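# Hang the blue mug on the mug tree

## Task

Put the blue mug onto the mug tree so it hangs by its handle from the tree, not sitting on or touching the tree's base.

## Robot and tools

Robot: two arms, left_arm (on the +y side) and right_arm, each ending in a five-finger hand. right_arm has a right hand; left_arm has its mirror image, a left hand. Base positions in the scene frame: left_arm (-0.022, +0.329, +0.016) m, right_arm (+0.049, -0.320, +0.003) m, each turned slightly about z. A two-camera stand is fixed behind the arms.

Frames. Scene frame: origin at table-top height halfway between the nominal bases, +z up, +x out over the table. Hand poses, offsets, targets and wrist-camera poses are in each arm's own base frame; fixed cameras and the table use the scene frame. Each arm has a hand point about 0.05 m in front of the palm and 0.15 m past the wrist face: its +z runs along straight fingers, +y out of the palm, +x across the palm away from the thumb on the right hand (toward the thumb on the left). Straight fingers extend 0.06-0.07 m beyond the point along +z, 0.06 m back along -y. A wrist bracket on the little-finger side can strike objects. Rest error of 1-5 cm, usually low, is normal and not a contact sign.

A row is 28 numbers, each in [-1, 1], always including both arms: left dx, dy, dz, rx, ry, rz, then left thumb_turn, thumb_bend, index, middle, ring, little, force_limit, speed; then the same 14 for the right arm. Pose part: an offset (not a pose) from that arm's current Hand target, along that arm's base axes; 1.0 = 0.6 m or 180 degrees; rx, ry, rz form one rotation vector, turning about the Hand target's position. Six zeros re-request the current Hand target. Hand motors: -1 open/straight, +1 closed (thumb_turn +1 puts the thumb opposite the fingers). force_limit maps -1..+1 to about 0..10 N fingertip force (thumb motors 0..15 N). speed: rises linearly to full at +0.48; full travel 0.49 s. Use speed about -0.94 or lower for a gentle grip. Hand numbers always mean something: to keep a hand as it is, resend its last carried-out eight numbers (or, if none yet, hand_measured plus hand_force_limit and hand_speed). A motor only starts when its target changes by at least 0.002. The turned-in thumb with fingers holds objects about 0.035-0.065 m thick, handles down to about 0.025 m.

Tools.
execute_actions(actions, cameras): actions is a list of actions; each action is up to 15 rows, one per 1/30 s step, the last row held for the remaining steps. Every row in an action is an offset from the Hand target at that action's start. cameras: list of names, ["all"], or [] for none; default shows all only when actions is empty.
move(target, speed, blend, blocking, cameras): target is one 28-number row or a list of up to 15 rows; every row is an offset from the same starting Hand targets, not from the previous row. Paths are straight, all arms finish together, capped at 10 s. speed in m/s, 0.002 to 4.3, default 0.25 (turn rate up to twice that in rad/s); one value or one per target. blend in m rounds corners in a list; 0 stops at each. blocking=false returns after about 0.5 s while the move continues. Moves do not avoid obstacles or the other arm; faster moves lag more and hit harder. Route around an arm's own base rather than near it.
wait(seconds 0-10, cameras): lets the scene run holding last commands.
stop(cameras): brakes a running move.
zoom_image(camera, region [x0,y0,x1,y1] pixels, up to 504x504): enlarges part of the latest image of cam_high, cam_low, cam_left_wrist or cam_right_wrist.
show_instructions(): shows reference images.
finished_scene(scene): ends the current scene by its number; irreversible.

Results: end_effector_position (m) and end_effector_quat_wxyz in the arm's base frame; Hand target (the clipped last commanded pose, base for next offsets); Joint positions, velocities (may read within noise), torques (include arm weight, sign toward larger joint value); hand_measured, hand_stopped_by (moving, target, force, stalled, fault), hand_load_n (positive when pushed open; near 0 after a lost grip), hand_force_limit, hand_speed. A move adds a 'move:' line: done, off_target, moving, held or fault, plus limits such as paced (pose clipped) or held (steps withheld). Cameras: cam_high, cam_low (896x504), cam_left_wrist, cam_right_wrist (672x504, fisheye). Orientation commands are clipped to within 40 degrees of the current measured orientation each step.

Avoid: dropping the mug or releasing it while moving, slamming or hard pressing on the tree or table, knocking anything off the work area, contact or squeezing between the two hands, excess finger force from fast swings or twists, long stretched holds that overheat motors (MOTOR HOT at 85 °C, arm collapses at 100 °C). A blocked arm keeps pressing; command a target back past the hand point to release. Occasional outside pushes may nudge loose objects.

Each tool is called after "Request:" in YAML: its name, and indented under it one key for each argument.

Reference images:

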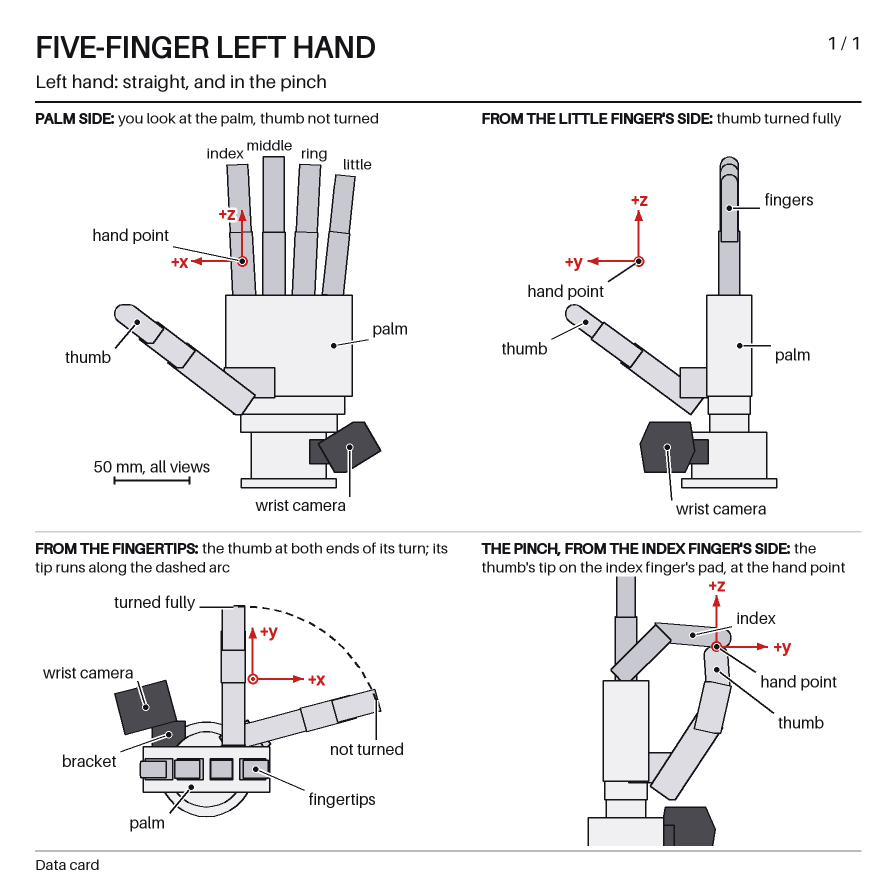

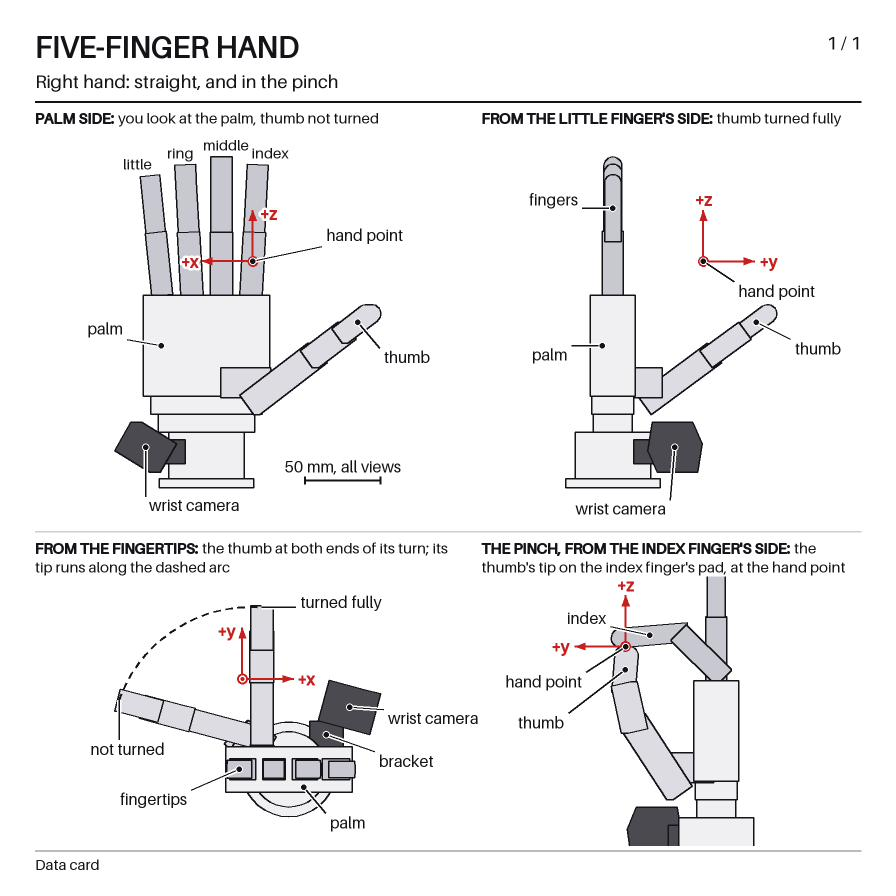

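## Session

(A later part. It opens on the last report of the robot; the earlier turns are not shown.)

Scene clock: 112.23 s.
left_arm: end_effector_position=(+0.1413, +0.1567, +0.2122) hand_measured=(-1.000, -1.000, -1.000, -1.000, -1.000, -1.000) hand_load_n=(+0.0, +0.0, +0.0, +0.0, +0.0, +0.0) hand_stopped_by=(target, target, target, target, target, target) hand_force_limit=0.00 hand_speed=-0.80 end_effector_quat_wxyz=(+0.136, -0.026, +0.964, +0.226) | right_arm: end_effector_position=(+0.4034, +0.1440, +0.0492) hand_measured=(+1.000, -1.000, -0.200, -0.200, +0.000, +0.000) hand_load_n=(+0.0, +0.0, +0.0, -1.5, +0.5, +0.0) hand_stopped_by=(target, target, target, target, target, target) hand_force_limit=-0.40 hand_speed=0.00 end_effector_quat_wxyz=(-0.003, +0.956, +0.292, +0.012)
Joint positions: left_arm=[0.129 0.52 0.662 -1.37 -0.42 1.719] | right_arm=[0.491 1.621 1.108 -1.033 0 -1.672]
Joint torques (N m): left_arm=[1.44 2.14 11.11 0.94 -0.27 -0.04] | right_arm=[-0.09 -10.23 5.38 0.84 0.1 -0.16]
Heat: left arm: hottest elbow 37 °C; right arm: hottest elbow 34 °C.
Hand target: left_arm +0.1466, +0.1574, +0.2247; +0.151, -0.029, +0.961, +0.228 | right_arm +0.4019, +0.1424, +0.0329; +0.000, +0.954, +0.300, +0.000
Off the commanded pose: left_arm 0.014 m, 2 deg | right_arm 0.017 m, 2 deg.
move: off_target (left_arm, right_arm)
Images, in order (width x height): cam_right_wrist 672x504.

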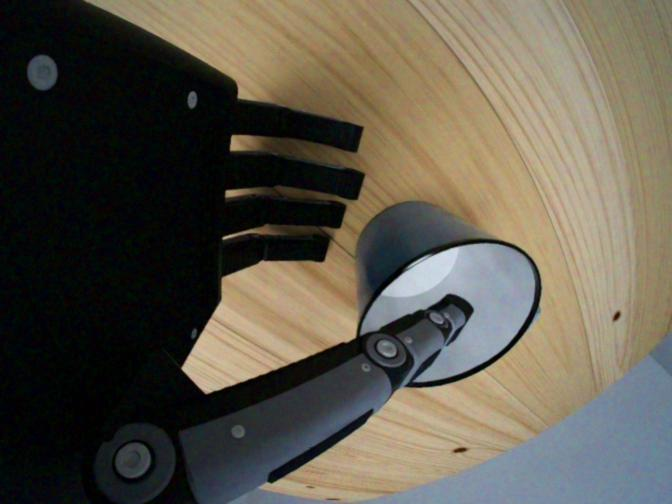

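Request:
move:
  target: [0,0,0,0,0,0,-1,-1,-1,-1,-1,-1,0,-0.8,0.003,-0.0117,-0.0117,0,0,0,1,-1,-0.2,-0.2,0,0,-0.4,0]
  speed: 0.1
  cameras: ["cam_right_wrist"]

Scene clock: 113.80 s.
left_arm: end_effector_position=(+0.1413, +0.1567, +0.2122) hand_measured=(-1.000, -1.000, -1.000, -1.000, -1.000, -1.000) hand_load_n=(+0.0, +0.0, +0.0, +0.0, +0.0, +0.0) hand_stopped_by=(target, target, target, target, target, target) hand_force_limit=0.00 hand_speed=-0.80 end_effector_quat_wxyz=(+0.136, -0.026, +0.964, +0.226) | right_arm: end_effector_position=(+0.4033, +0.1434, +0.0479) hand_measured=(+1.000, -1.000, -0.200, -0.200, +0.000, +0.000) hand_load_n=(+0.0, +0.0, +0.0, -8.0, +0.0, +0.0) hand_stopped_by=(target, target, target, target, target, target) hand_force_limit=-0.40 hand_speed=0.00 end_effector_quat_wxyz=(-0.002, +0.956, +0.294, +0.013)
Joint positions: left_arm=[0.129 0.52 0.662 -1.37 -0.42 1.719] | right_arm=[0.491 1.621 1.104 -1.028 0.001 -1.677]
Joint torques (N m): left_arm=[1.26 2.49 11.12 0.94 -0.29 -0.01] | right_arm=[-1.44 -9.7 4.68 1.39 0.04 -0.3]
Heat: left arm: hottest elbow 37 °C; right arm: hottest elbow 34 °C.
Hand target: left_arm +0.1466, +0.1574, +0.2247; +0.151, -0.029, +0.961, +0.228 | right_arm +0.4037, +0.1354, +0.0259; +0.000, +0.954, +0.300, +0.000
Off the commanded pose: left_arm 0.014 m, 2 deg | right_arm 0.023 m, 2 deg.
move: off_target (left_arm, right_arm)
Images, in order (width x height): cam_right_wrist 672x504.

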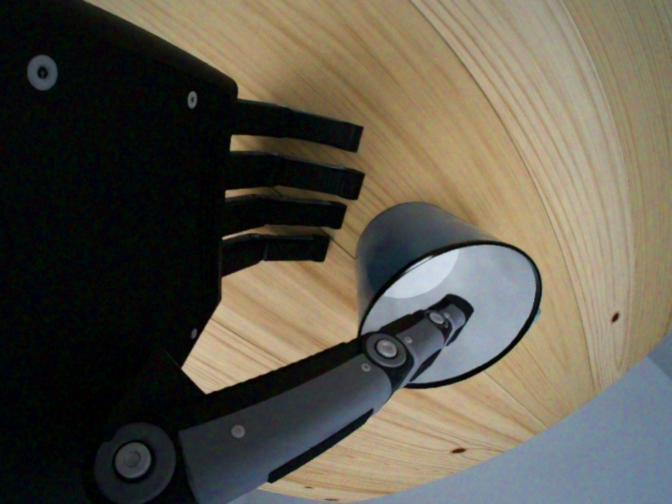

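Request:
move:
  target: [0,0,0,0,0,0,-1,-1,-1,-1,-1,-1,0,-0.8,0,0,0.0317,0,0,0,1,-1,-0.2,-0.2,0,0,-0.4,0]
  speed: 0.1
  cameras: ["cam_right_wrist"]

Scene clock: 116.40 s.
left_arm: end_effector_position=(+0.1413, +0.1567, +0.2122) hand_measured=(-1.000, -1.000, -1.000, -1.000, -1.000, -1.000) hand_load_n=(+0.0, +0.0, +0.0, +0.0, +0.0, +0.0) hand_stopped_by=(target, target, target, target, target, target) hand_force_limit=0.00 hand_speed=-0.80 end_effector_quat_wxyz=(+0.136, -0.026, +0.964, +0.226) | right_arm: end_effector_position=(+0.4032, +0.1428, +0.0487) hand_measured=(+1.000, -1.000, -0.200, -0.200, +0.000, +0.000) hand_load_n=(+0.0, +0.0, +0.0, -4.5, +0.0, +0.0) hand_stopped_by=(target, target, target, target, target, target) hand_force_limit=-0.40 hand_speed=0.00 end_effector_quat_wxyz=(-0.001, +0.953, +0.304, +0.010)
Joint positions: left_arm=[0.129 0.52 0.662 -1.37 -0.42 1.719] | right_arm=[0.491 1.619 1.104 -1.035 0.002 -1.697]
Joint torques (N m): left_arm=[1.26 2.26 11.17 0.95 -0.3 0.03] | right_arm=[-1.44 -11.63 6.38 -0.16 0.05 -0.11]
Heat: left arm: hottest elbow 37 °C; right arm: hottest elbow 34 °C.
Hand target: left_arm +0.1466, +0.1574, +0.2247; +0.151, -0.029, +0.961, +0.228 | right_arm +0.4037, +0.1354, +0.0450; +0.000, +0.954, +0.300, +0.000
Off the commanded pose: left_arm 0.014 m, 2 deg | right_arm 0.008 m, 1 deg.
move: off_target (left_arm)
Images, in order (width x height): cam_right_wrist 672x504.

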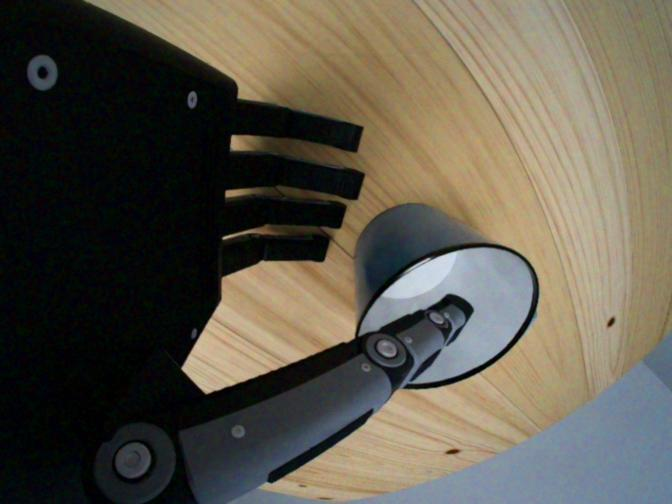

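Request:
move:
  target: [0,0,0,0,0,0,-1,-1,-1,-1,-1,-1,0,-0.8,0,-0.005,0.0283,0,0,0,1,-1,-0.2,-0.2,0,0,-0.4,0]
  speed: 0.1
  cameras: ["cam_right_wrist"]

Scene clock: 117.73 s.
left_arm: end_effector_position=(+0.1413, +0.1567, +0.2122) hand_measured=(-1.000, -1.000, -1.000, -1.000, -1.000, -1.000) hand_load_n=(+0.0, +0.0, +0.0, +0.0, +0.0, +0.0) hand_stopped_by=(target, target, target, target, target, target) hand_force_limit=0.00 hand_speed=-0.80 end_effector_quat_wxyz=(+0.136, -0.026, +0.964, +0.226) | right_arm: end_effector_position=(+0.3935, +0.1344, +0.0514) hand_measured=(+1.000, -1.000, -0.200, -0.200, +0.000, +0.000) hand_load_n=(+0.0, +0.0, +0.0, +0.0, +0.0, +0.0) hand_stopped_by=(target, target, target, target, target, target) hand_force_limit=-0.40 hand_speed=0.00 end_effector_quat_wxyz=(+0.003, +0.953, +0.303, -0.011)
Joint positions: left_arm=[0.129 0.52 0.662 -1.37 -0.42 1.719] | right_arm=[0.485 1.615 1.104 -1.082 0.002 -1.701]
Joint torques (N m): left_arm=[1.03 2.37 11.11 0.73 -0.28 -0.03] | right_arm=[-1.44 -13.39 7.6 -0.05 0.06 -0.11]
Heat: left arm: hottest elbow 37 °C; right arm: hottest elbow 34 °C.
Hand target: left_arm +0.1466, +0.1574, +0.2247; +0.151, -0.029, +0.961, +0.228 | right_arm +0.4037, +0.1324, +0.0619; +0.000, +0.954, +0.300, +0.000
Off the commanded pose: left_arm 0.014 m, 2 deg | right_arm 0.015 m, 1 deg.
move: off_target (left_arm, right_arm)
Images, in order (width x height): cam_right_wrist 672x504.

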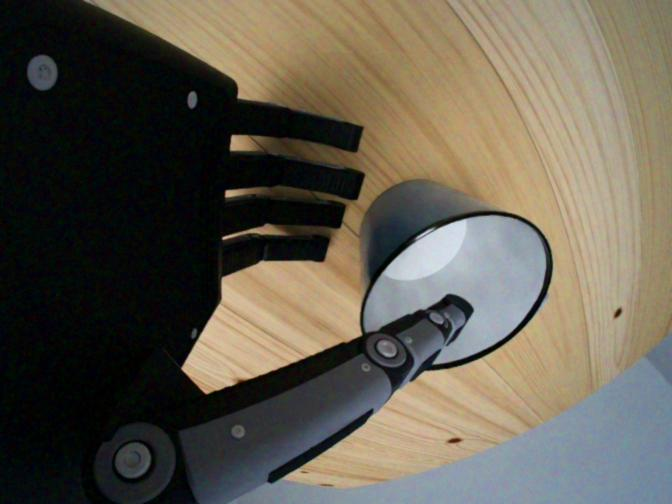

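Request:
move:
  target: [0,0,0,0,0,0,-1,-1,-1,-1,-1,-1,0,-0.8,0.01,0.0067,0,0,0,0,1,-1,-0.2,-0.2,0,0,-0.4,0]
  speed: 0.1
  cameras: ["cam_right_wrist"]

Scene clock: 119.53 s.
left_arm: end_effector_position=(+0.1413, +0.1567, +0.2122) hand_measured=(-1.000, -1.000, -1.000, -1.000, -1.000, -1.000) hand_load_n=(+0.0, +0.0, +0.0, +0.0, +0.0, +0.0) hand_stopped_by=(target, target, target, target, target, target) hand_force_limit=0.00 hand_speed=-0.80 end_effector_quat_wxyz=(+0.136, -0.026, +0.964, +0.226) | right_arm: end_effector_position=(+0.3940, +0.1347, +0.0527) hand_measured=(+1.000, -1.000, -0.200, -0.200, +0.000, +0.000) hand_load_n=(+0.0, +0.0, +0.0, +0.0, +0.0, +0.0) hand_stopped_by=(target, target, target, target, target, target) hand_force_limit=-0.40 hand_speed=0.00 end_effector_quat_wxyz=(+0.003, +0.953, +0.303, -0.011)
Joint positions: left_arm=[0.129 0.52 0.662 -1.37 -0.42 1.719] | right_arm=[0.485 1.615 1.108 -1.087 0.002 -1.701]
Joint torques (N m): left_arm=[1.55 2.67 11.02 0.98 -0.3 0.02] | right_arm=[-1.26 -11.93 8.79 -0.12 0.06 -0.09]
Heat: left arm: hottest elbow 37 °C; right arm: hottest elbow 34 °C.
Hand target: left_arm +0.1466, +0.1574, +0.2247; +0.151, -0.029, +0.961, +0.228 | right_arm +0.4098, +0.1364, +0.0619; +0.000, +0.954, +0.300, +0.000
Off the commanded pose: left_arm 0.014 m, 2 deg | right_arm 0.018 m, 1 deg.
move: off_target (left_arm, right_arm)
Images, in order (width x height): cam_right_wrist 672x504.

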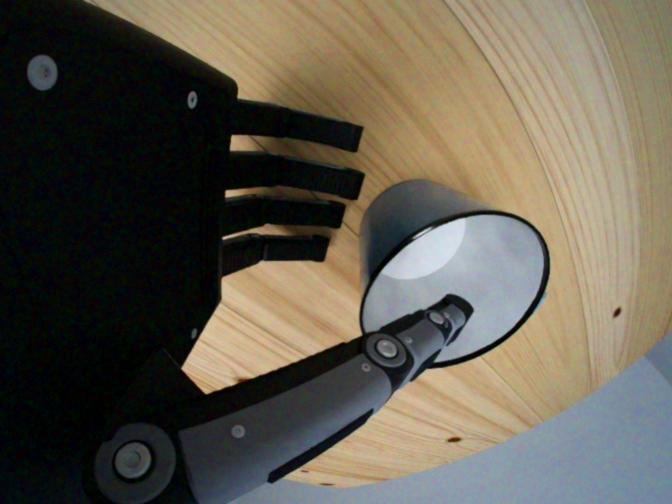

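Request:
move:
  target:
    - [0,0,0,0,0,0,-1,-1,-1,-1,-1,-1,0,-0.8,-0.013,0.011,0.0633,0,0,0,1,-1,-0.2,-0.2,0,0,-0.4,0]
    - [0,0,0,0,0,0,-1,-1,-1,-1,-1,-1,0,-0.8,-0.013,0.011,-0.0342,0,0,0,1,-1,-0.2,-0.2,0,0,-0.4,0]
  speed: 0.1
  cameras: ["cam_right_wrist"]

Scene clock: 122.80 s.
left_arm: end_effector_position=(+0.1413, +0.1567, +0.2122) hand_measured=(-1.000, -1.000, -1.000, -1.000, -1.000, -1.000) hand_load_n=(+0.0, +0.0, +0.0, +0.0, +0.0, +0.0) hand_stopped_by=(target, target, target, target, target, target) hand_force_limit=0.00 hand_speed=-0.80 end_effector_quat_wxyz=(+0.136, -0.026, +0.964, +0.226) | right_arm: end_effector_position=(+0.4042, +0.1401, +0.0499) hand_measured=(+1.000, -1.000, -0.200, -0.200, +0.000, +0.000) hand_load_n=(+0.0, +0.0, +0.0, +0.0, +0.0, +0.0) hand_stopped_by=(target, target, target, target, target, target) hand_force_limit=-0.40 hand_speed=0.00 end_effector_quat_wxyz=(+0.000, +0.953, +0.303, +0.006)
Joint positions: left_arm=[0.129 0.52 0.662 -1.37 -0.42 1.719] | right_arm=[0.485 1.623 1.112 -1.047 0.002 -1.701]
Joint torques (N m): left_arm=[0.85 2.73 11.28 0.92 -0.31 0.06] | right_arm=[0.67 -11.22 5.94 0.62 0.05 0.12]
Heat: left arm: hottest elbow 37 °C; right arm: hottest elbow 34 °C.
Hand target: left_arm +0.1466, +0.1574, +0.2247; +0.151, -0.029, +0.961, +0.228 | right_arm +0.4019, +0.1430, +0.0414; +0.000, +0.954, +0.300, +0.000
Off the commanded pose: left_arm 0.014 m, 2 deg | right_arm 0.009 m, 1 deg.
move: off_target (left_arm)
Images, in order (width x height): cam_right_wrist 672x504.

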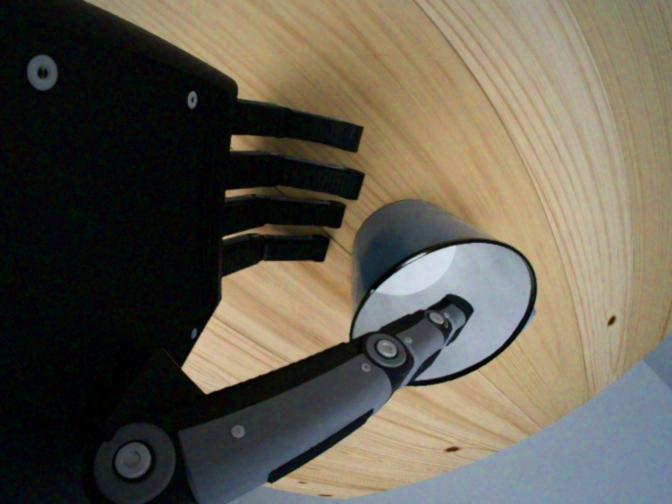

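Request:
move:
  target: [0,0,0,0,0,0,-1,-1,-1,-1,-1,-1,0,-0.8,0,0,0,0,0,0,1,0.2,0.15,0.15,0,0,-0.4,-0.9]
  speed: 0.1
  cameras: ["cam_right_wrist"]

Scene clock: 130.30 s.
left_arm: end_effector_position=(+0.1413, +0.1567, +0.2122) hand_measured=(-1.000, -1.000, -1.000, -1.000, -1.000, -1.000) hand_load_n=(+0.0, +0.0, +0.0, +0.0, +0.0, +0.0) hand_stopped_by=(target, target, target, target, target, target) hand_force_limit=0.00 hand_speed=-0.80 end_effector_quat_wxyz=(+0.136, -0.026, +0.964, +0.226) | right_arm: end_effector_position=(+0.4032, +0.1420, +0.0501) hand_measured=(+1.000, -0.322, +0.150, +0.150, +0.000, +0.000) hand_load_n=(+0.0, +4.5, +0.0, +4.5, +0.0, +0.0) hand_stopped_by=(target, force, target, target, target, target) hand_force_limit=-0.40 hand_speed=-0.90 end_effector_quat_wxyz=(-0.002, +0.954, +0.301, +0.007)
Joint positions: left_arm=[0.129 0.52 0.662 -1.37 -0.42 1.719] | right_arm=[0.488 1.622 1.112 -1.047 -0.002 -1.695]
Joint torques (N m): left_arm=[1.2 2.73 11.1 0.75 -0.27 0.03] | right_arm=[0.32 -11.05 5.94 0.55 0.18 0.05]
Heat: left arm: hottest elbow 37 °C; right arm: hottest elbow 34 °C.
Hand target: left_arm +0.1466, +0.1574, +0.2247; +0.151, -0.029, +0.961, +0.228 | right_arm +0.4019, +0.1431, +0.0414; +0.000, +0.954, +0.301, +0.000
Off the commanded pose: left_arm 0.014 m, 2 deg | right_arm 0.009 m, 1 deg.
move: off_target (left_arm)
Images, in order (width x height): cam_right_wrist 672x504.

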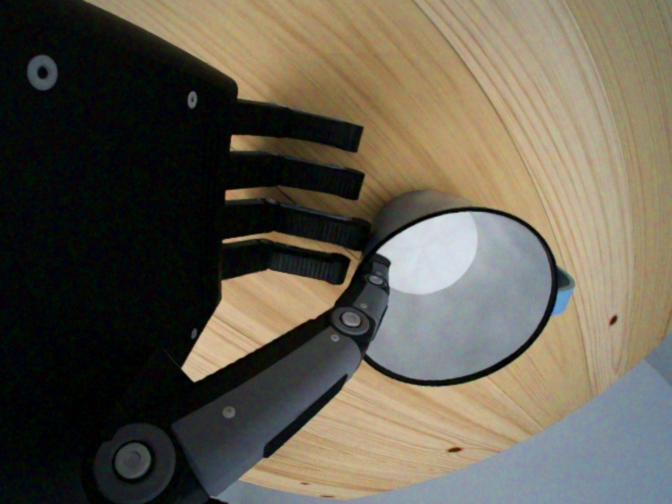

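Request:
move:
  target: [0,0,0,0,0,0,-1,-1,-1,-1,-1,-1,0,-0.8,0,0,0,0,0,0,1,0.2,0.5,0.15,0,0,-0.4,-0.9]
  speed: 0.1
  cameras: ["cam_right_wrist"]

Request:
zoom_image:
  camera: "cam_right_wrist"
  region: [280, 150, 580, 400]

Scene clock: 132.60 s.
left_arm: end_effector_position=(+0.1413, +0.1567, +0.2122) hand_measured=(-1.000, -1.000, -1.000, -1.000, -1.000, -1.000) hand_load_n=(+0.0, +0.0, +0.0, +0.0, +0.0, +0.0) hand_stopped_by=(target, target, target, target, target, target) hand_force_limit=0.00 hand_speed=-0.80 end_effector_quat_wxyz=(+0.136, -0.026, +0.964, +0.226) | right_arm: end_effector_position=(+0.4032, +0.1420, +0.0501) hand_measured=(+1.000, -0.322, +0.372, +0.150, +0.000, +0.000) hand_load_n=(-0.5, +5.5, +3.0, +3.0, +0.0, +0.0) hand_stopped_by=(target, force, force, target, target, target) hand_force_limit=-0.40 hand_speed=-0.90 end_effector_quat_wxyz=(-0.002, +0.954, +0.301, +0.007)
Joint positions: left_arm=[0.129 0.52 0.662 -1.37 -0.42 1.719] | right_arm=[0.488 1.622 1.112 -1.047 -0.002 -1.695]
Joint torques (N m): left_arm=[1.2 2.02 11.08 0.91 -0.29 0] | right_arm=[0.32 -11.11 5.96 0.57 0.17 0.06]
Heat: left arm: hottest elbow 37 °C; right arm: hottest elbow 34 °C.
Hand target: left_arm +0.1466, +0.1574, +0.2247; +0.151, -0.029, +0.961, +0.228 | right_arm +0.4019, +0.1431, +0.0414; +0.000, +0.954, +0.301, +0.000
Off the commanded pose: left_arm 0.014 m, 2 deg | right_arm 0.009 m, 1 deg.
move: off_target (left_arm)
Images, in order (width x height): cam_right_wrist 672x504.

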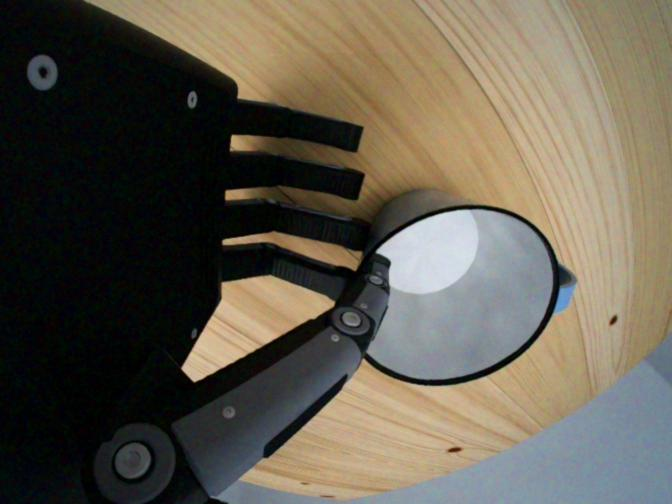

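Scaled by 1.680 from the camera's 672x504 image, which has a finer 960x720 frame.

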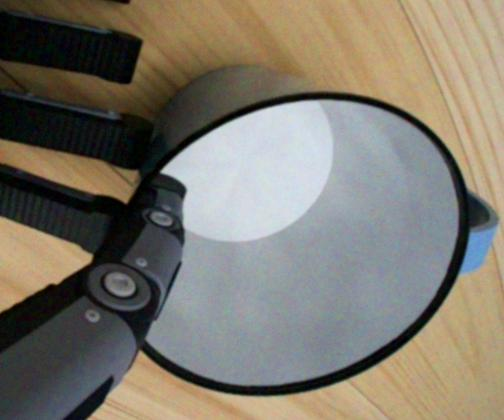

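Request:
move:
  target: [0,0,0,0,0,0,-1,-1,-1,-1,-1,-1,0,-0.8,0,-0.008,0.09,0,0,0,1,0.2,0.5,0.15,0,0,-0.4,-0.9]
  speed: 0.06
  cameras: ["cam_high","cam_low","cam_right_wrist"]

Request:
zoom_image:
  camera: "cam_right_wrist"
  region: [280, 150, 580, 400]

Request:
zoom_image:
  camera: "cam_low"
  region: [460, 210, 550, 290]

Scene clock: 135.23 s.
left_arm: end_effector_position=(+0.1413, +0.1567, +0.2122) hand_measured=(-1.000, -1.000, -1.000, -1.000, -1.000, -1.000) hand_load_n=(+0.0, +0.0, +0.0, +0.0, +0.0, +0.0) hand_stopped_by=(target, target, target, target, target, target) hand_force_limit=0.00 hand_speed=-0.80 end_effector_quat_wxyz=(+0.136, -0.026, +0.964, +0.226) | right_arm: end_effector_position=(+0.3846, +0.1321, +0.0756) hand_measured=(+1.000, -0.322, +0.372, +0.150, +0.000, +0.000) hand_load_n=(-0.5, +5.5, +3.5, +3.5, +0.0, +0.0) hand_stopped_by=(target, force, force, target, target, target) hand_force_limit=-0.40 hand_speed=-0.90 end_effector_quat_wxyz=(+0.003, +0.953, +0.301, -0.024)
Joint positions: left_arm=[0.129 0.52 0.662 -1.37 -0.42 1.719] | right_arm=[0.488 1.582 1.133 -1.171 -0.002 -1.695]
Joint torques (N m): left_arm=[1.9 2.73 11.26 1.05 -0.29 0.02] | right_arm=[-0.5 -13.45 9.4 -0.08 0.2 -0.03]
Heat: left arm: hottest elbow 37 °C; right arm: hottest elbow 34 °C.
Hand target: left_arm +0.1466, +0.1574, +0.2247; +0.151, -0.029, +0.961, +0.228 | right_arm +0.4018, +0.1382, +0.0953; +0.000, +0.954, +0.301, +0.000
Off the commanded pose: left_arm 0.014 m, 2 deg | right_arm 0.027 m, 3 deg.
move: off_target (left_arm, right_arm)
Images, in order (width x height): cam_high 896x504, cam_low 896x504, cam_right_wrist 672x504.

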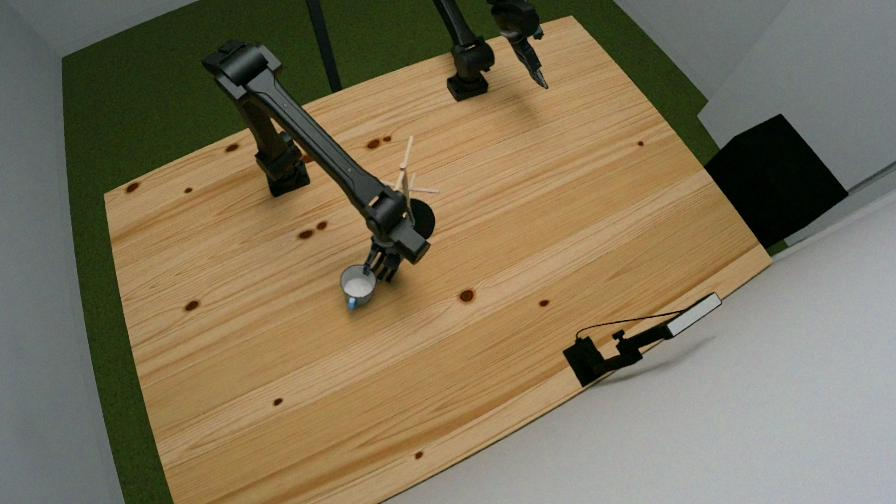

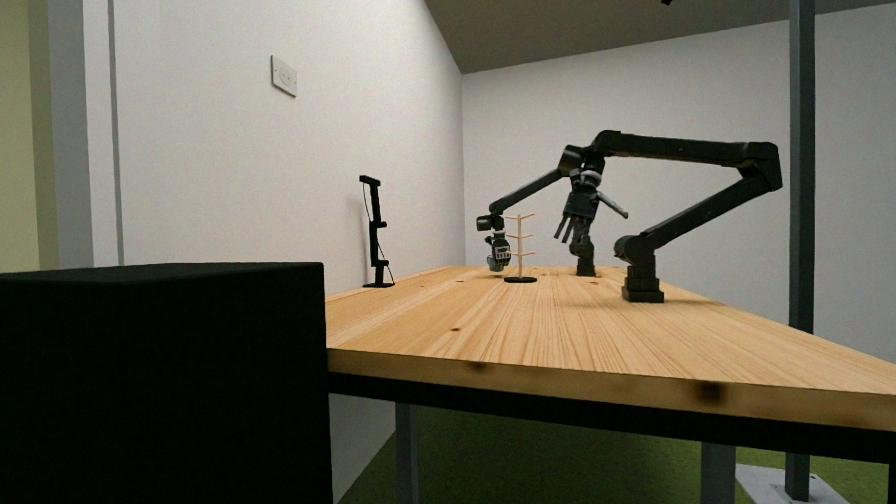

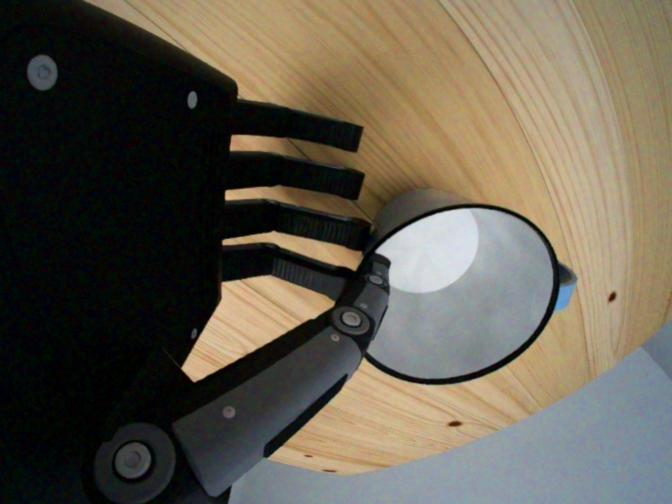

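Scaled by 1.680 from the camera's 672x504 image, which has a finer 960x720 frame.

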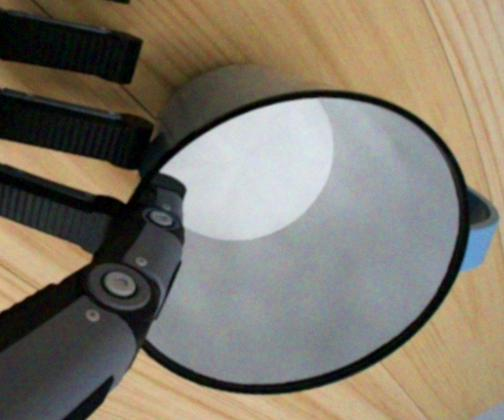

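Scaled by 5.600 from the camera's 896x504 image, which has a finer 1280x720 frame.

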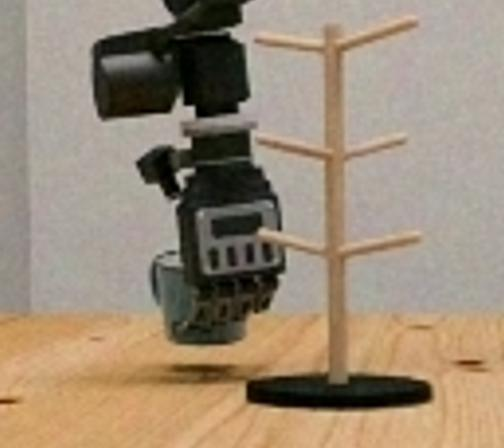

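Request:
zoom_image:
  camera: "cam_high"
  region: [320, 250, 410, 330]

Request:
zoom_image:
  camera: "cam_low"
  region: [475, 240, 525, 280]

Scaled by 5.600 from the camera's 896x504 image, which has a finer 1280x720 frame.

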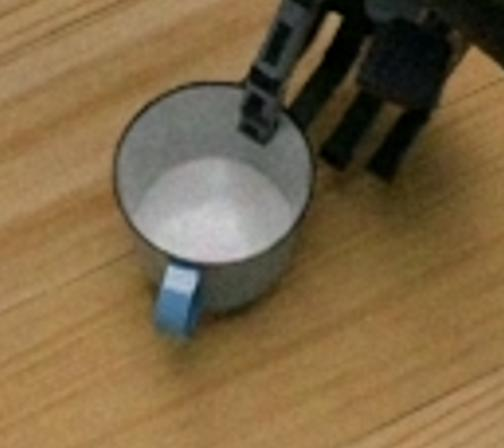

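Scaled by 10.080 from the camera's 896x504 image, which has a finer 1280x720 frame.

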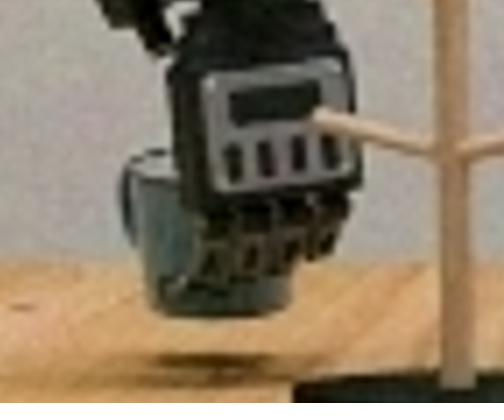

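Request:
move:
  target:
    - [0,0,0,0,0,0,-1,-1,-1,-1,-1,-1,0,-0.8,0.0803,-0.1637,0.0412,0,0,0,1,0.2,0.5,0.15,0,0,-0.4,-0.9]
    - [0,0,0,0,0,0,-1,-1,-1,-1,-1,-1,0,-0.8,0.0803,-0.1637,0.3745,0,0,0,1,0.2,0.5,0.15,0,0,-0.4,-0.9]
  speed: 0.12
  blend: [0.03,0]
  cameras: ["cam_high","cam_low","cam_right_wrist"]

Scene clock: 153.90 s.
left_arm: end_effector_position=(+0.1413, +0.1567, +0.2122) hand_measured=(-1.000, -1.000, -1.000, -1.000, -1.000, -1.000) hand_load_n=(+0.0, +0.0, +0.0, +0.0, +0.0, +0.0) hand_stopped_by=(target, target, target, target, target, target) hand_force_limit=0.00 hand_speed=-0.80 end_effector_quat_wxyz=(+0.136, -0.026, +0.964, +0.226) | right_arm: end_effector_position=(+0.4408, +0.0431, +0.2965) hand_measured=(+1.000, -0.322, +0.372, +0.150, +0.000, +0.000) hand_load_n=(-0.5, +5.5, +3.0, +3.0, +0.0, +0.0) hand_stopped_by=(target, force, force, target, target, target) hand_force_limit=-0.40 hand_speed=-0.90 end_effector_quat_wxyz=(+0.004, +0.953, +0.303, +0.017)
Joint positions: left_arm=[0.129 0.52 0.662 -1.37 -0.42 1.719] | right_arm=[0.254 1.485 1.618 -1.669 0.006 -1.932]
Joint torques (N m): left_arm=[1.9 3.02 11.1 1.03 -0.29 -0.01] | right_arm=[-0.73 -12.63 10.67 0.06 0.39 -0.07]
Heat: left arm: hottest elbow 38 °C; right arm: hottest elbow 35 °C.
Hand target: left_arm +0.1466, +0.1574, +0.2247; +0.151, -0.029, +0.961, +0.228 | right_arm +0.4500, +0.0400, +0.3200; +0.000, +0.954, +0.301, +0.000
Off the commanded pose: left_arm 0.014 m, 2 deg | right_arm 0.026 m, 2 deg.
joint sent to its limit (right arm) — joint 4 (wrist pitch), lower limit. The joint targets are off in orientation, not in position.
move: off_target (left_arm, right_arm)
Images, in order (width x height): cam_high 896x504, cam_low 896x504, cam_right_wrist 672x504.

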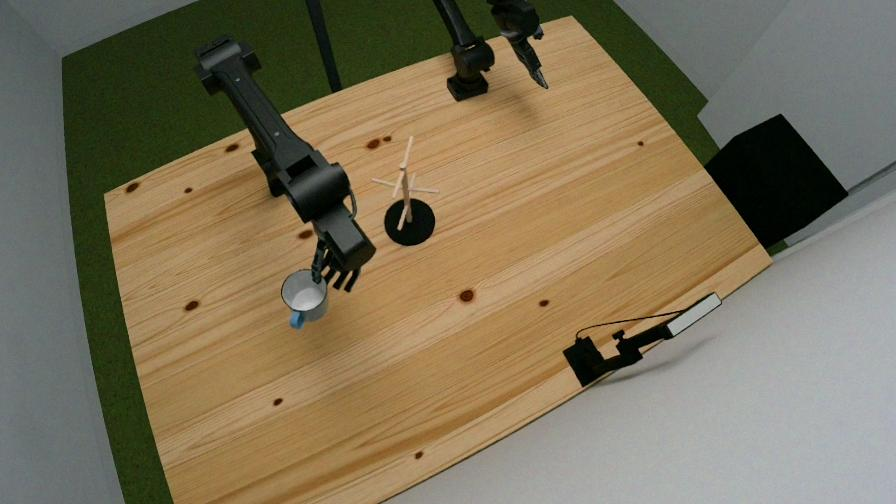

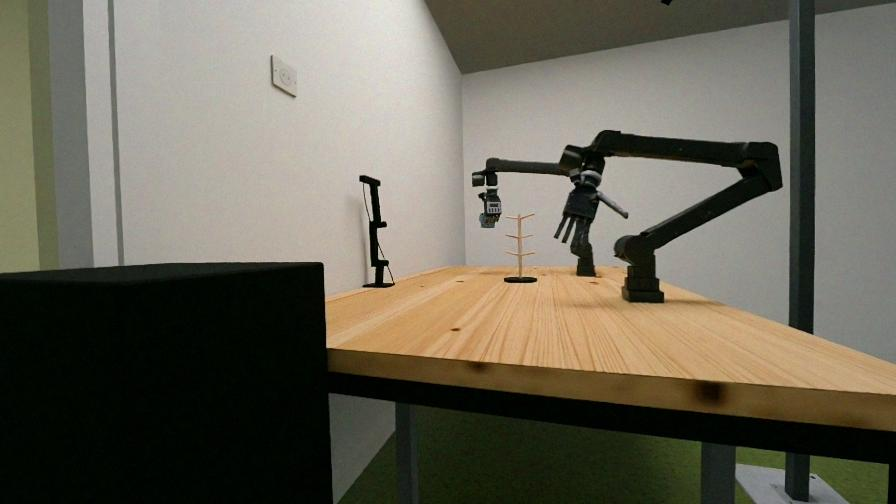

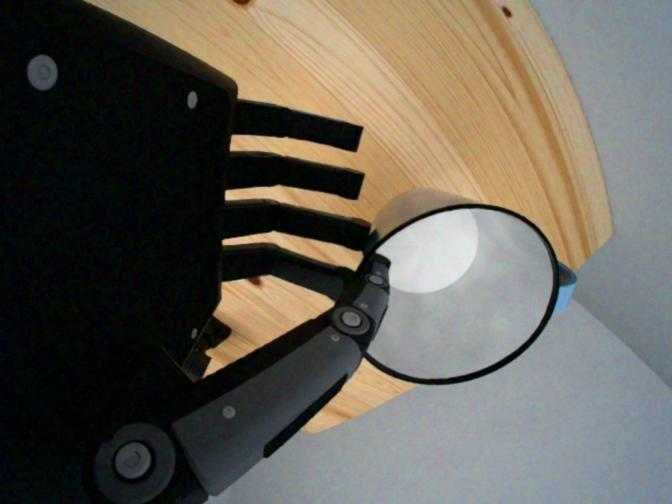

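Request:
zoom_image:
  camera: "cam_high"
  region: [270, 230, 380, 340]

Request:
zoom_image:
  camera: "cam_low"
  region: [465, 180, 545, 240]

Scaled by 4.582 from the camera's 896x504 image, which has a finer 1280x720 frame.

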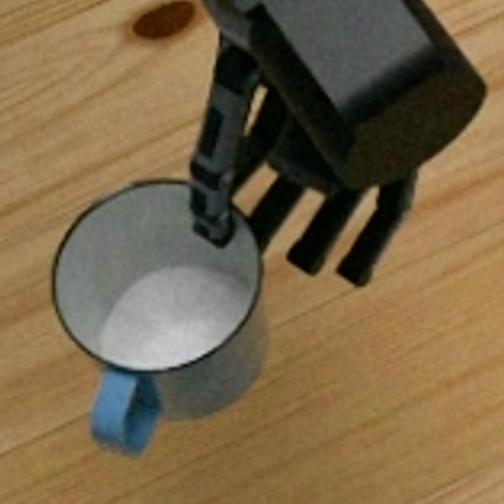

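Scaled by 6.300 from the camera's 896x504 image, which has a finer 1280x720 frame.

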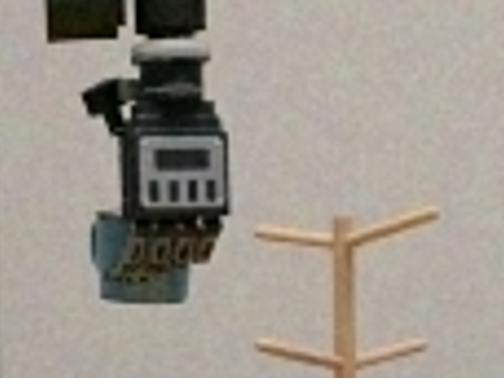

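Request:
move:
  target: [0,0,0,0,0,0,-1,-1,-1,-1,-1,-1,0,-0.8,0.0333,0.1667,0.0083,0,0,-0.45,1,0.2,0.5,0.15,0,0,-0.4,-0.9]
  speed: 0.15
  cameras: ["cam_high","cam_low","cam_right_wrist"]

Scene clock: 162.33 s.
left_arm: end_effector_position=(+0.1413, +0.1567, +0.2122) hand_measured=(-1.000, -1.000, -1.000, -1.000, -1.000, -1.000) hand_load_n=(+0.0, +0.0, +0.0, +0.0, +0.0, +0.0) hand_stopped_by=(target, target, target, target, target, target) hand_force_limit=0.00 hand_speed=-0.80 end_effector_quat_wxyz=(+0.136, -0.026, +0.964, +0.226) | right_arm: end_effector_position=(+0.4596, +0.1344, +0.3149) hand_measured=(+1.000, -0.322, +0.372, +0.150, +0.000, +0.000) hand_load_n=(-1.0, +5.0, +3.5, +3.0, +0.0, +0.0) hand_stopped_by=(target, force, force, target, target, target) hand_force_limit=-0.40 hand_speed=-0.90 end_effector_quat_wxyz=(-0.045, +0.920, -0.385, +0.057)
Joint positions: left_arm=[0.129 0.52 0.662 -1.37 -0.42 1.719] | right_arm=[0.289 1.695 1.939 -1.669 0.002 -0.489]
Joint torques (N m): left_arm=[1.03 3.08 11.17 0.85 -0.23 0.06] | right_arm=[0.26 -14.04 10.78 0.18 0.06 0.11]
Heat: left arm: hottest elbow 38 °C; right arm: hottest elbow 36 °C.
Hand target: left_arm +0.1466, +0.1574, +0.2247; +0.151, -0.029, +0.961, +0.228 | right_arm +0.4700, +0.1399, +0.3250; +0.000, +0.920, -0.391, +0.000
Off the commanded pose: left_arm 0.014 m, 2 deg | right_arm 0.016 m, 8 deg.
joint sent to its limit (right arm) — joint 4 (wrist pitch), lower limit. The joint targets are off in orientation, not in position.
move: off_target (left_arm, right_arm)
Images, in order (width x height): cam_high 896x504, cam_low 896x504, cam_right_wrist 672x504.

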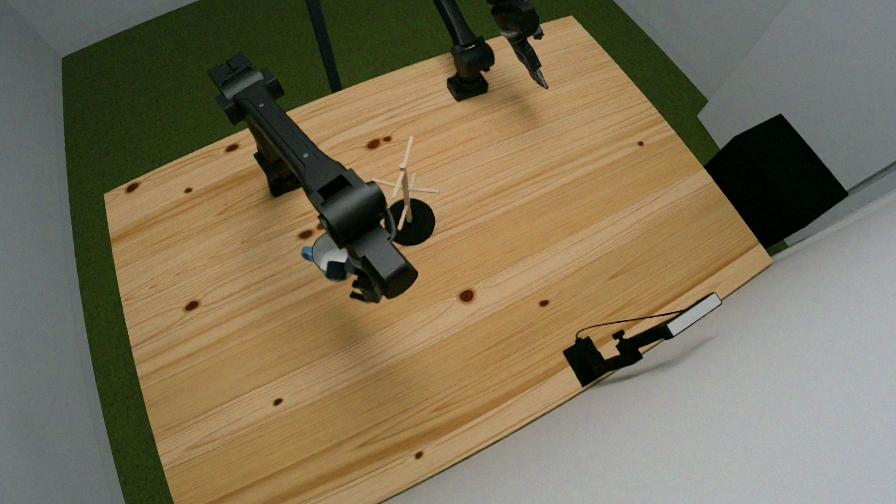

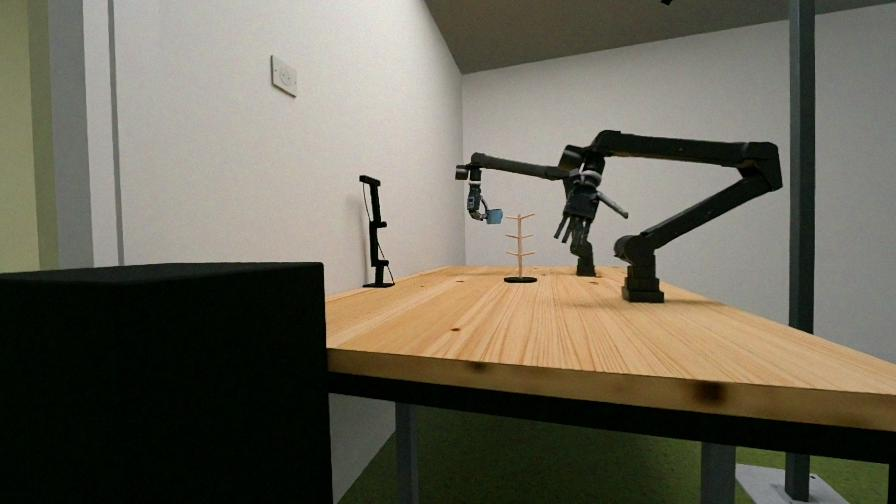

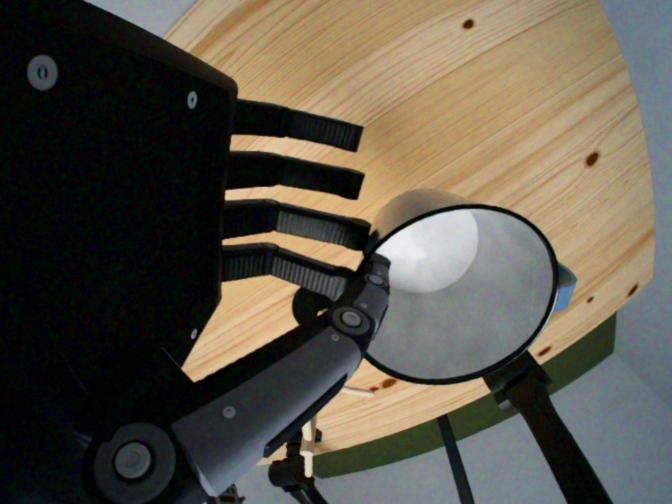

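Request:
zoom_image:
  camera: "cam_high"
  region: [280, 130, 460, 310]

Request:
zoom_image:
  camera: "cam_low"
  region: [455, 180, 545, 240]

Scaled by 2.800 from the camera's 896x504 image, which has a finer 1280x720 frame.

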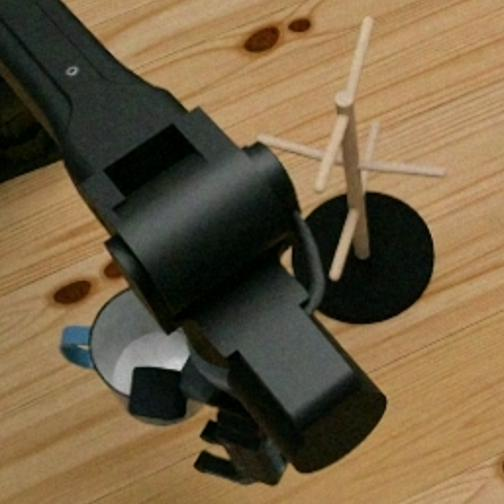

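Scaled by 5.600 from the camera's 896x504 image, which has a finer 1280x720 frame.

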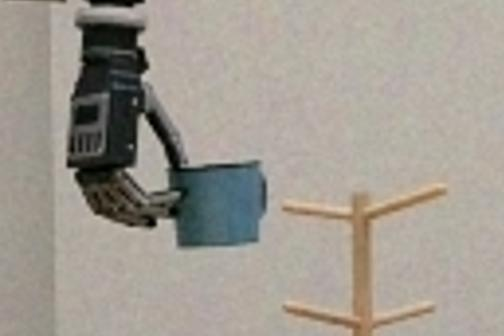

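Request:
move:
  target: [0,0,0,0,0,0,-1,-1,-1,-1,-1,-1,0,-0.8,-0.0142,0.2623,-0.0117,0,0,0,1,0.2,0.5,0.15,0,0,-0.4,-0.9]
  speed: 0.12
  cameras: ["cam_high","cam_low","cam_right_wrist"]

Request:
zoom_image:
  camera: "cam_high"
  region: [330, 130, 460, 260]

Request:
zoom_image:
  camera: "cam_low"
  region: [455, 180, 545, 240]

Scene clock: 169.27 s.
left_arm: end_effector_position=(+0.1413, +0.1567, +0.2122) hand_measured=(-1.000, -1.000, -1.000, -1.000, -1.000, -1.000) hand_load_n=(+0.0, +0.0, +0.0, -0.5, +0.0, +0.0) hand_stopped_by=(target, target, target, target, target, target) hand_force_limit=0.00 hand_speed=-0.80 end_effector_quat_wxyz=(+0.136, -0.026, +0.964, +0.226) | right_arm: end_effector_position=(+0.4545, +0.2879, +0.3083) hand_measured=(+1.000, -0.322, +0.372, +0.150, +0.000, +0.000) hand_load_n=(-0.5, +5.5, +3.5, +3.0, +0.5, +0.0) hand_stopped_by=(target, force, force, target, target, target) hand_force_limit=-0.40 hand_speed=-0.90 end_effector_quat_wxyz=(-0.074, +0.917, -0.389, +0.053)
Joint positions: left_arm=[0.129 0.52 0.662 -1.37 -0.42 1.719] | right_arm=[0.534 1.836 2.117 -1.669 -0.004 -0.234]
Joint torques (N m): left_arm=[1.38 3.55 10.96 0.98 -0.24 0.06] | right_arm=[0.5 -16.5 10.74 0.25 0.01 0.11]
Heat: left arm: hottest elbow 38 °C; right arm: hottest elbow 37 °C.
Hand target: left_arm +0.1466, +0.1574, +0.2247; +0.151, -0.029, +0.961, +0.228 | right_arm +0.4615, +0.2973, +0.3179; +0.000, +0.920, -0.391, +0.000
Off the commanded pose: left_arm 0.014 m, 2 deg | right_arm 0.015 m, 10 deg.
joint sent to its limit (right arm) — joint 4 (wrist pitch), lower limit. The joint targets are off in orientation, not in position.
move: off_target (left_arm, right_arm)
Images, in order (width x height): cam_high 896x504, cam_low 896x504, cam_right_wrist 672x504.

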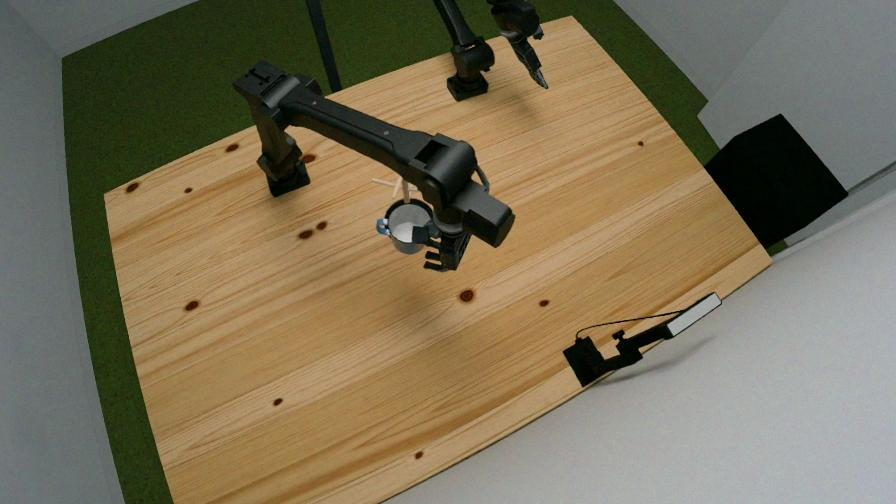

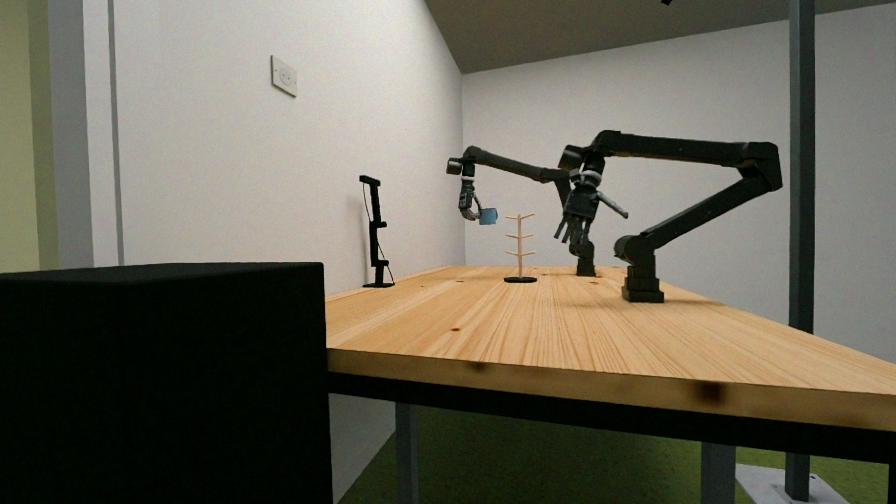

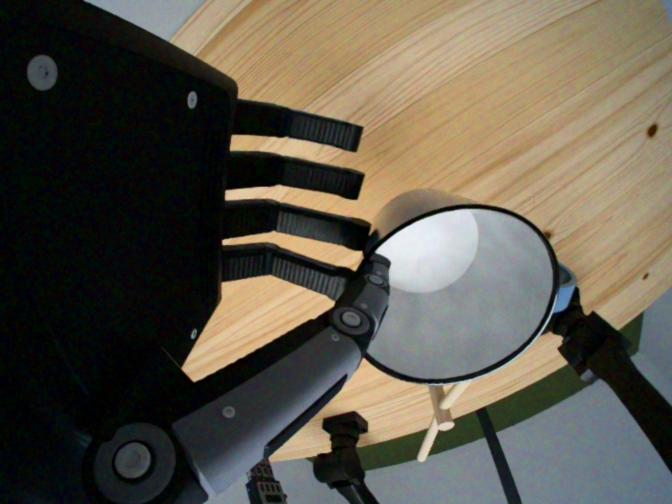

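Scaled by 3.877 from the camera's 896x504 image, which has a finer 1280x720 frame.

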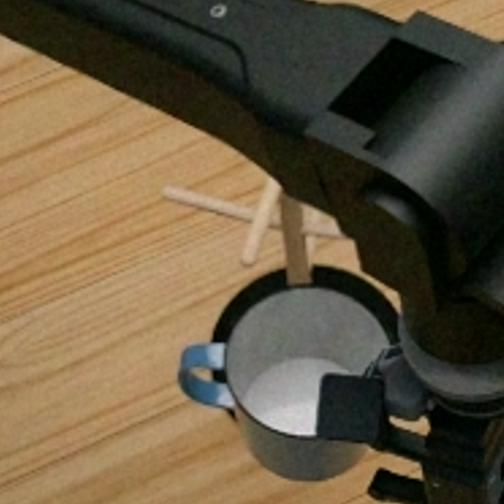

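Scaled by 5.600 from the camera's 896x504 image, which has a finer 1280x720 frame.

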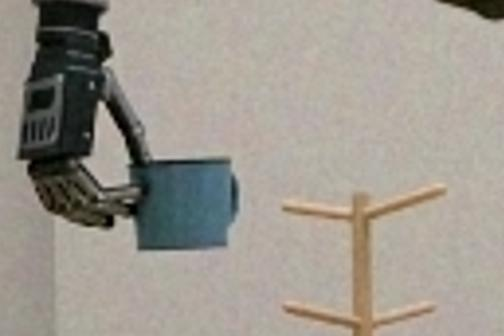

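Request:
zoom_image:
  camera: "cam_high"
  region: [365, 170, 425, 250]

Scaled by 6.300 from the camera's 896x504 image, which has a finer 1280x720 frame.

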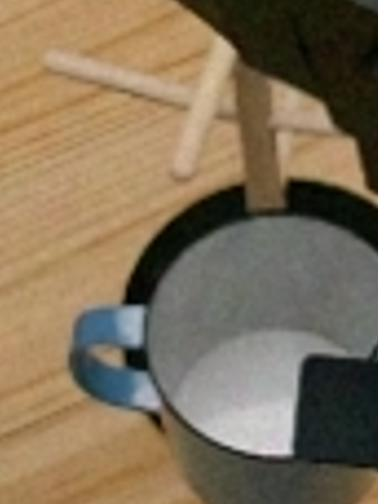

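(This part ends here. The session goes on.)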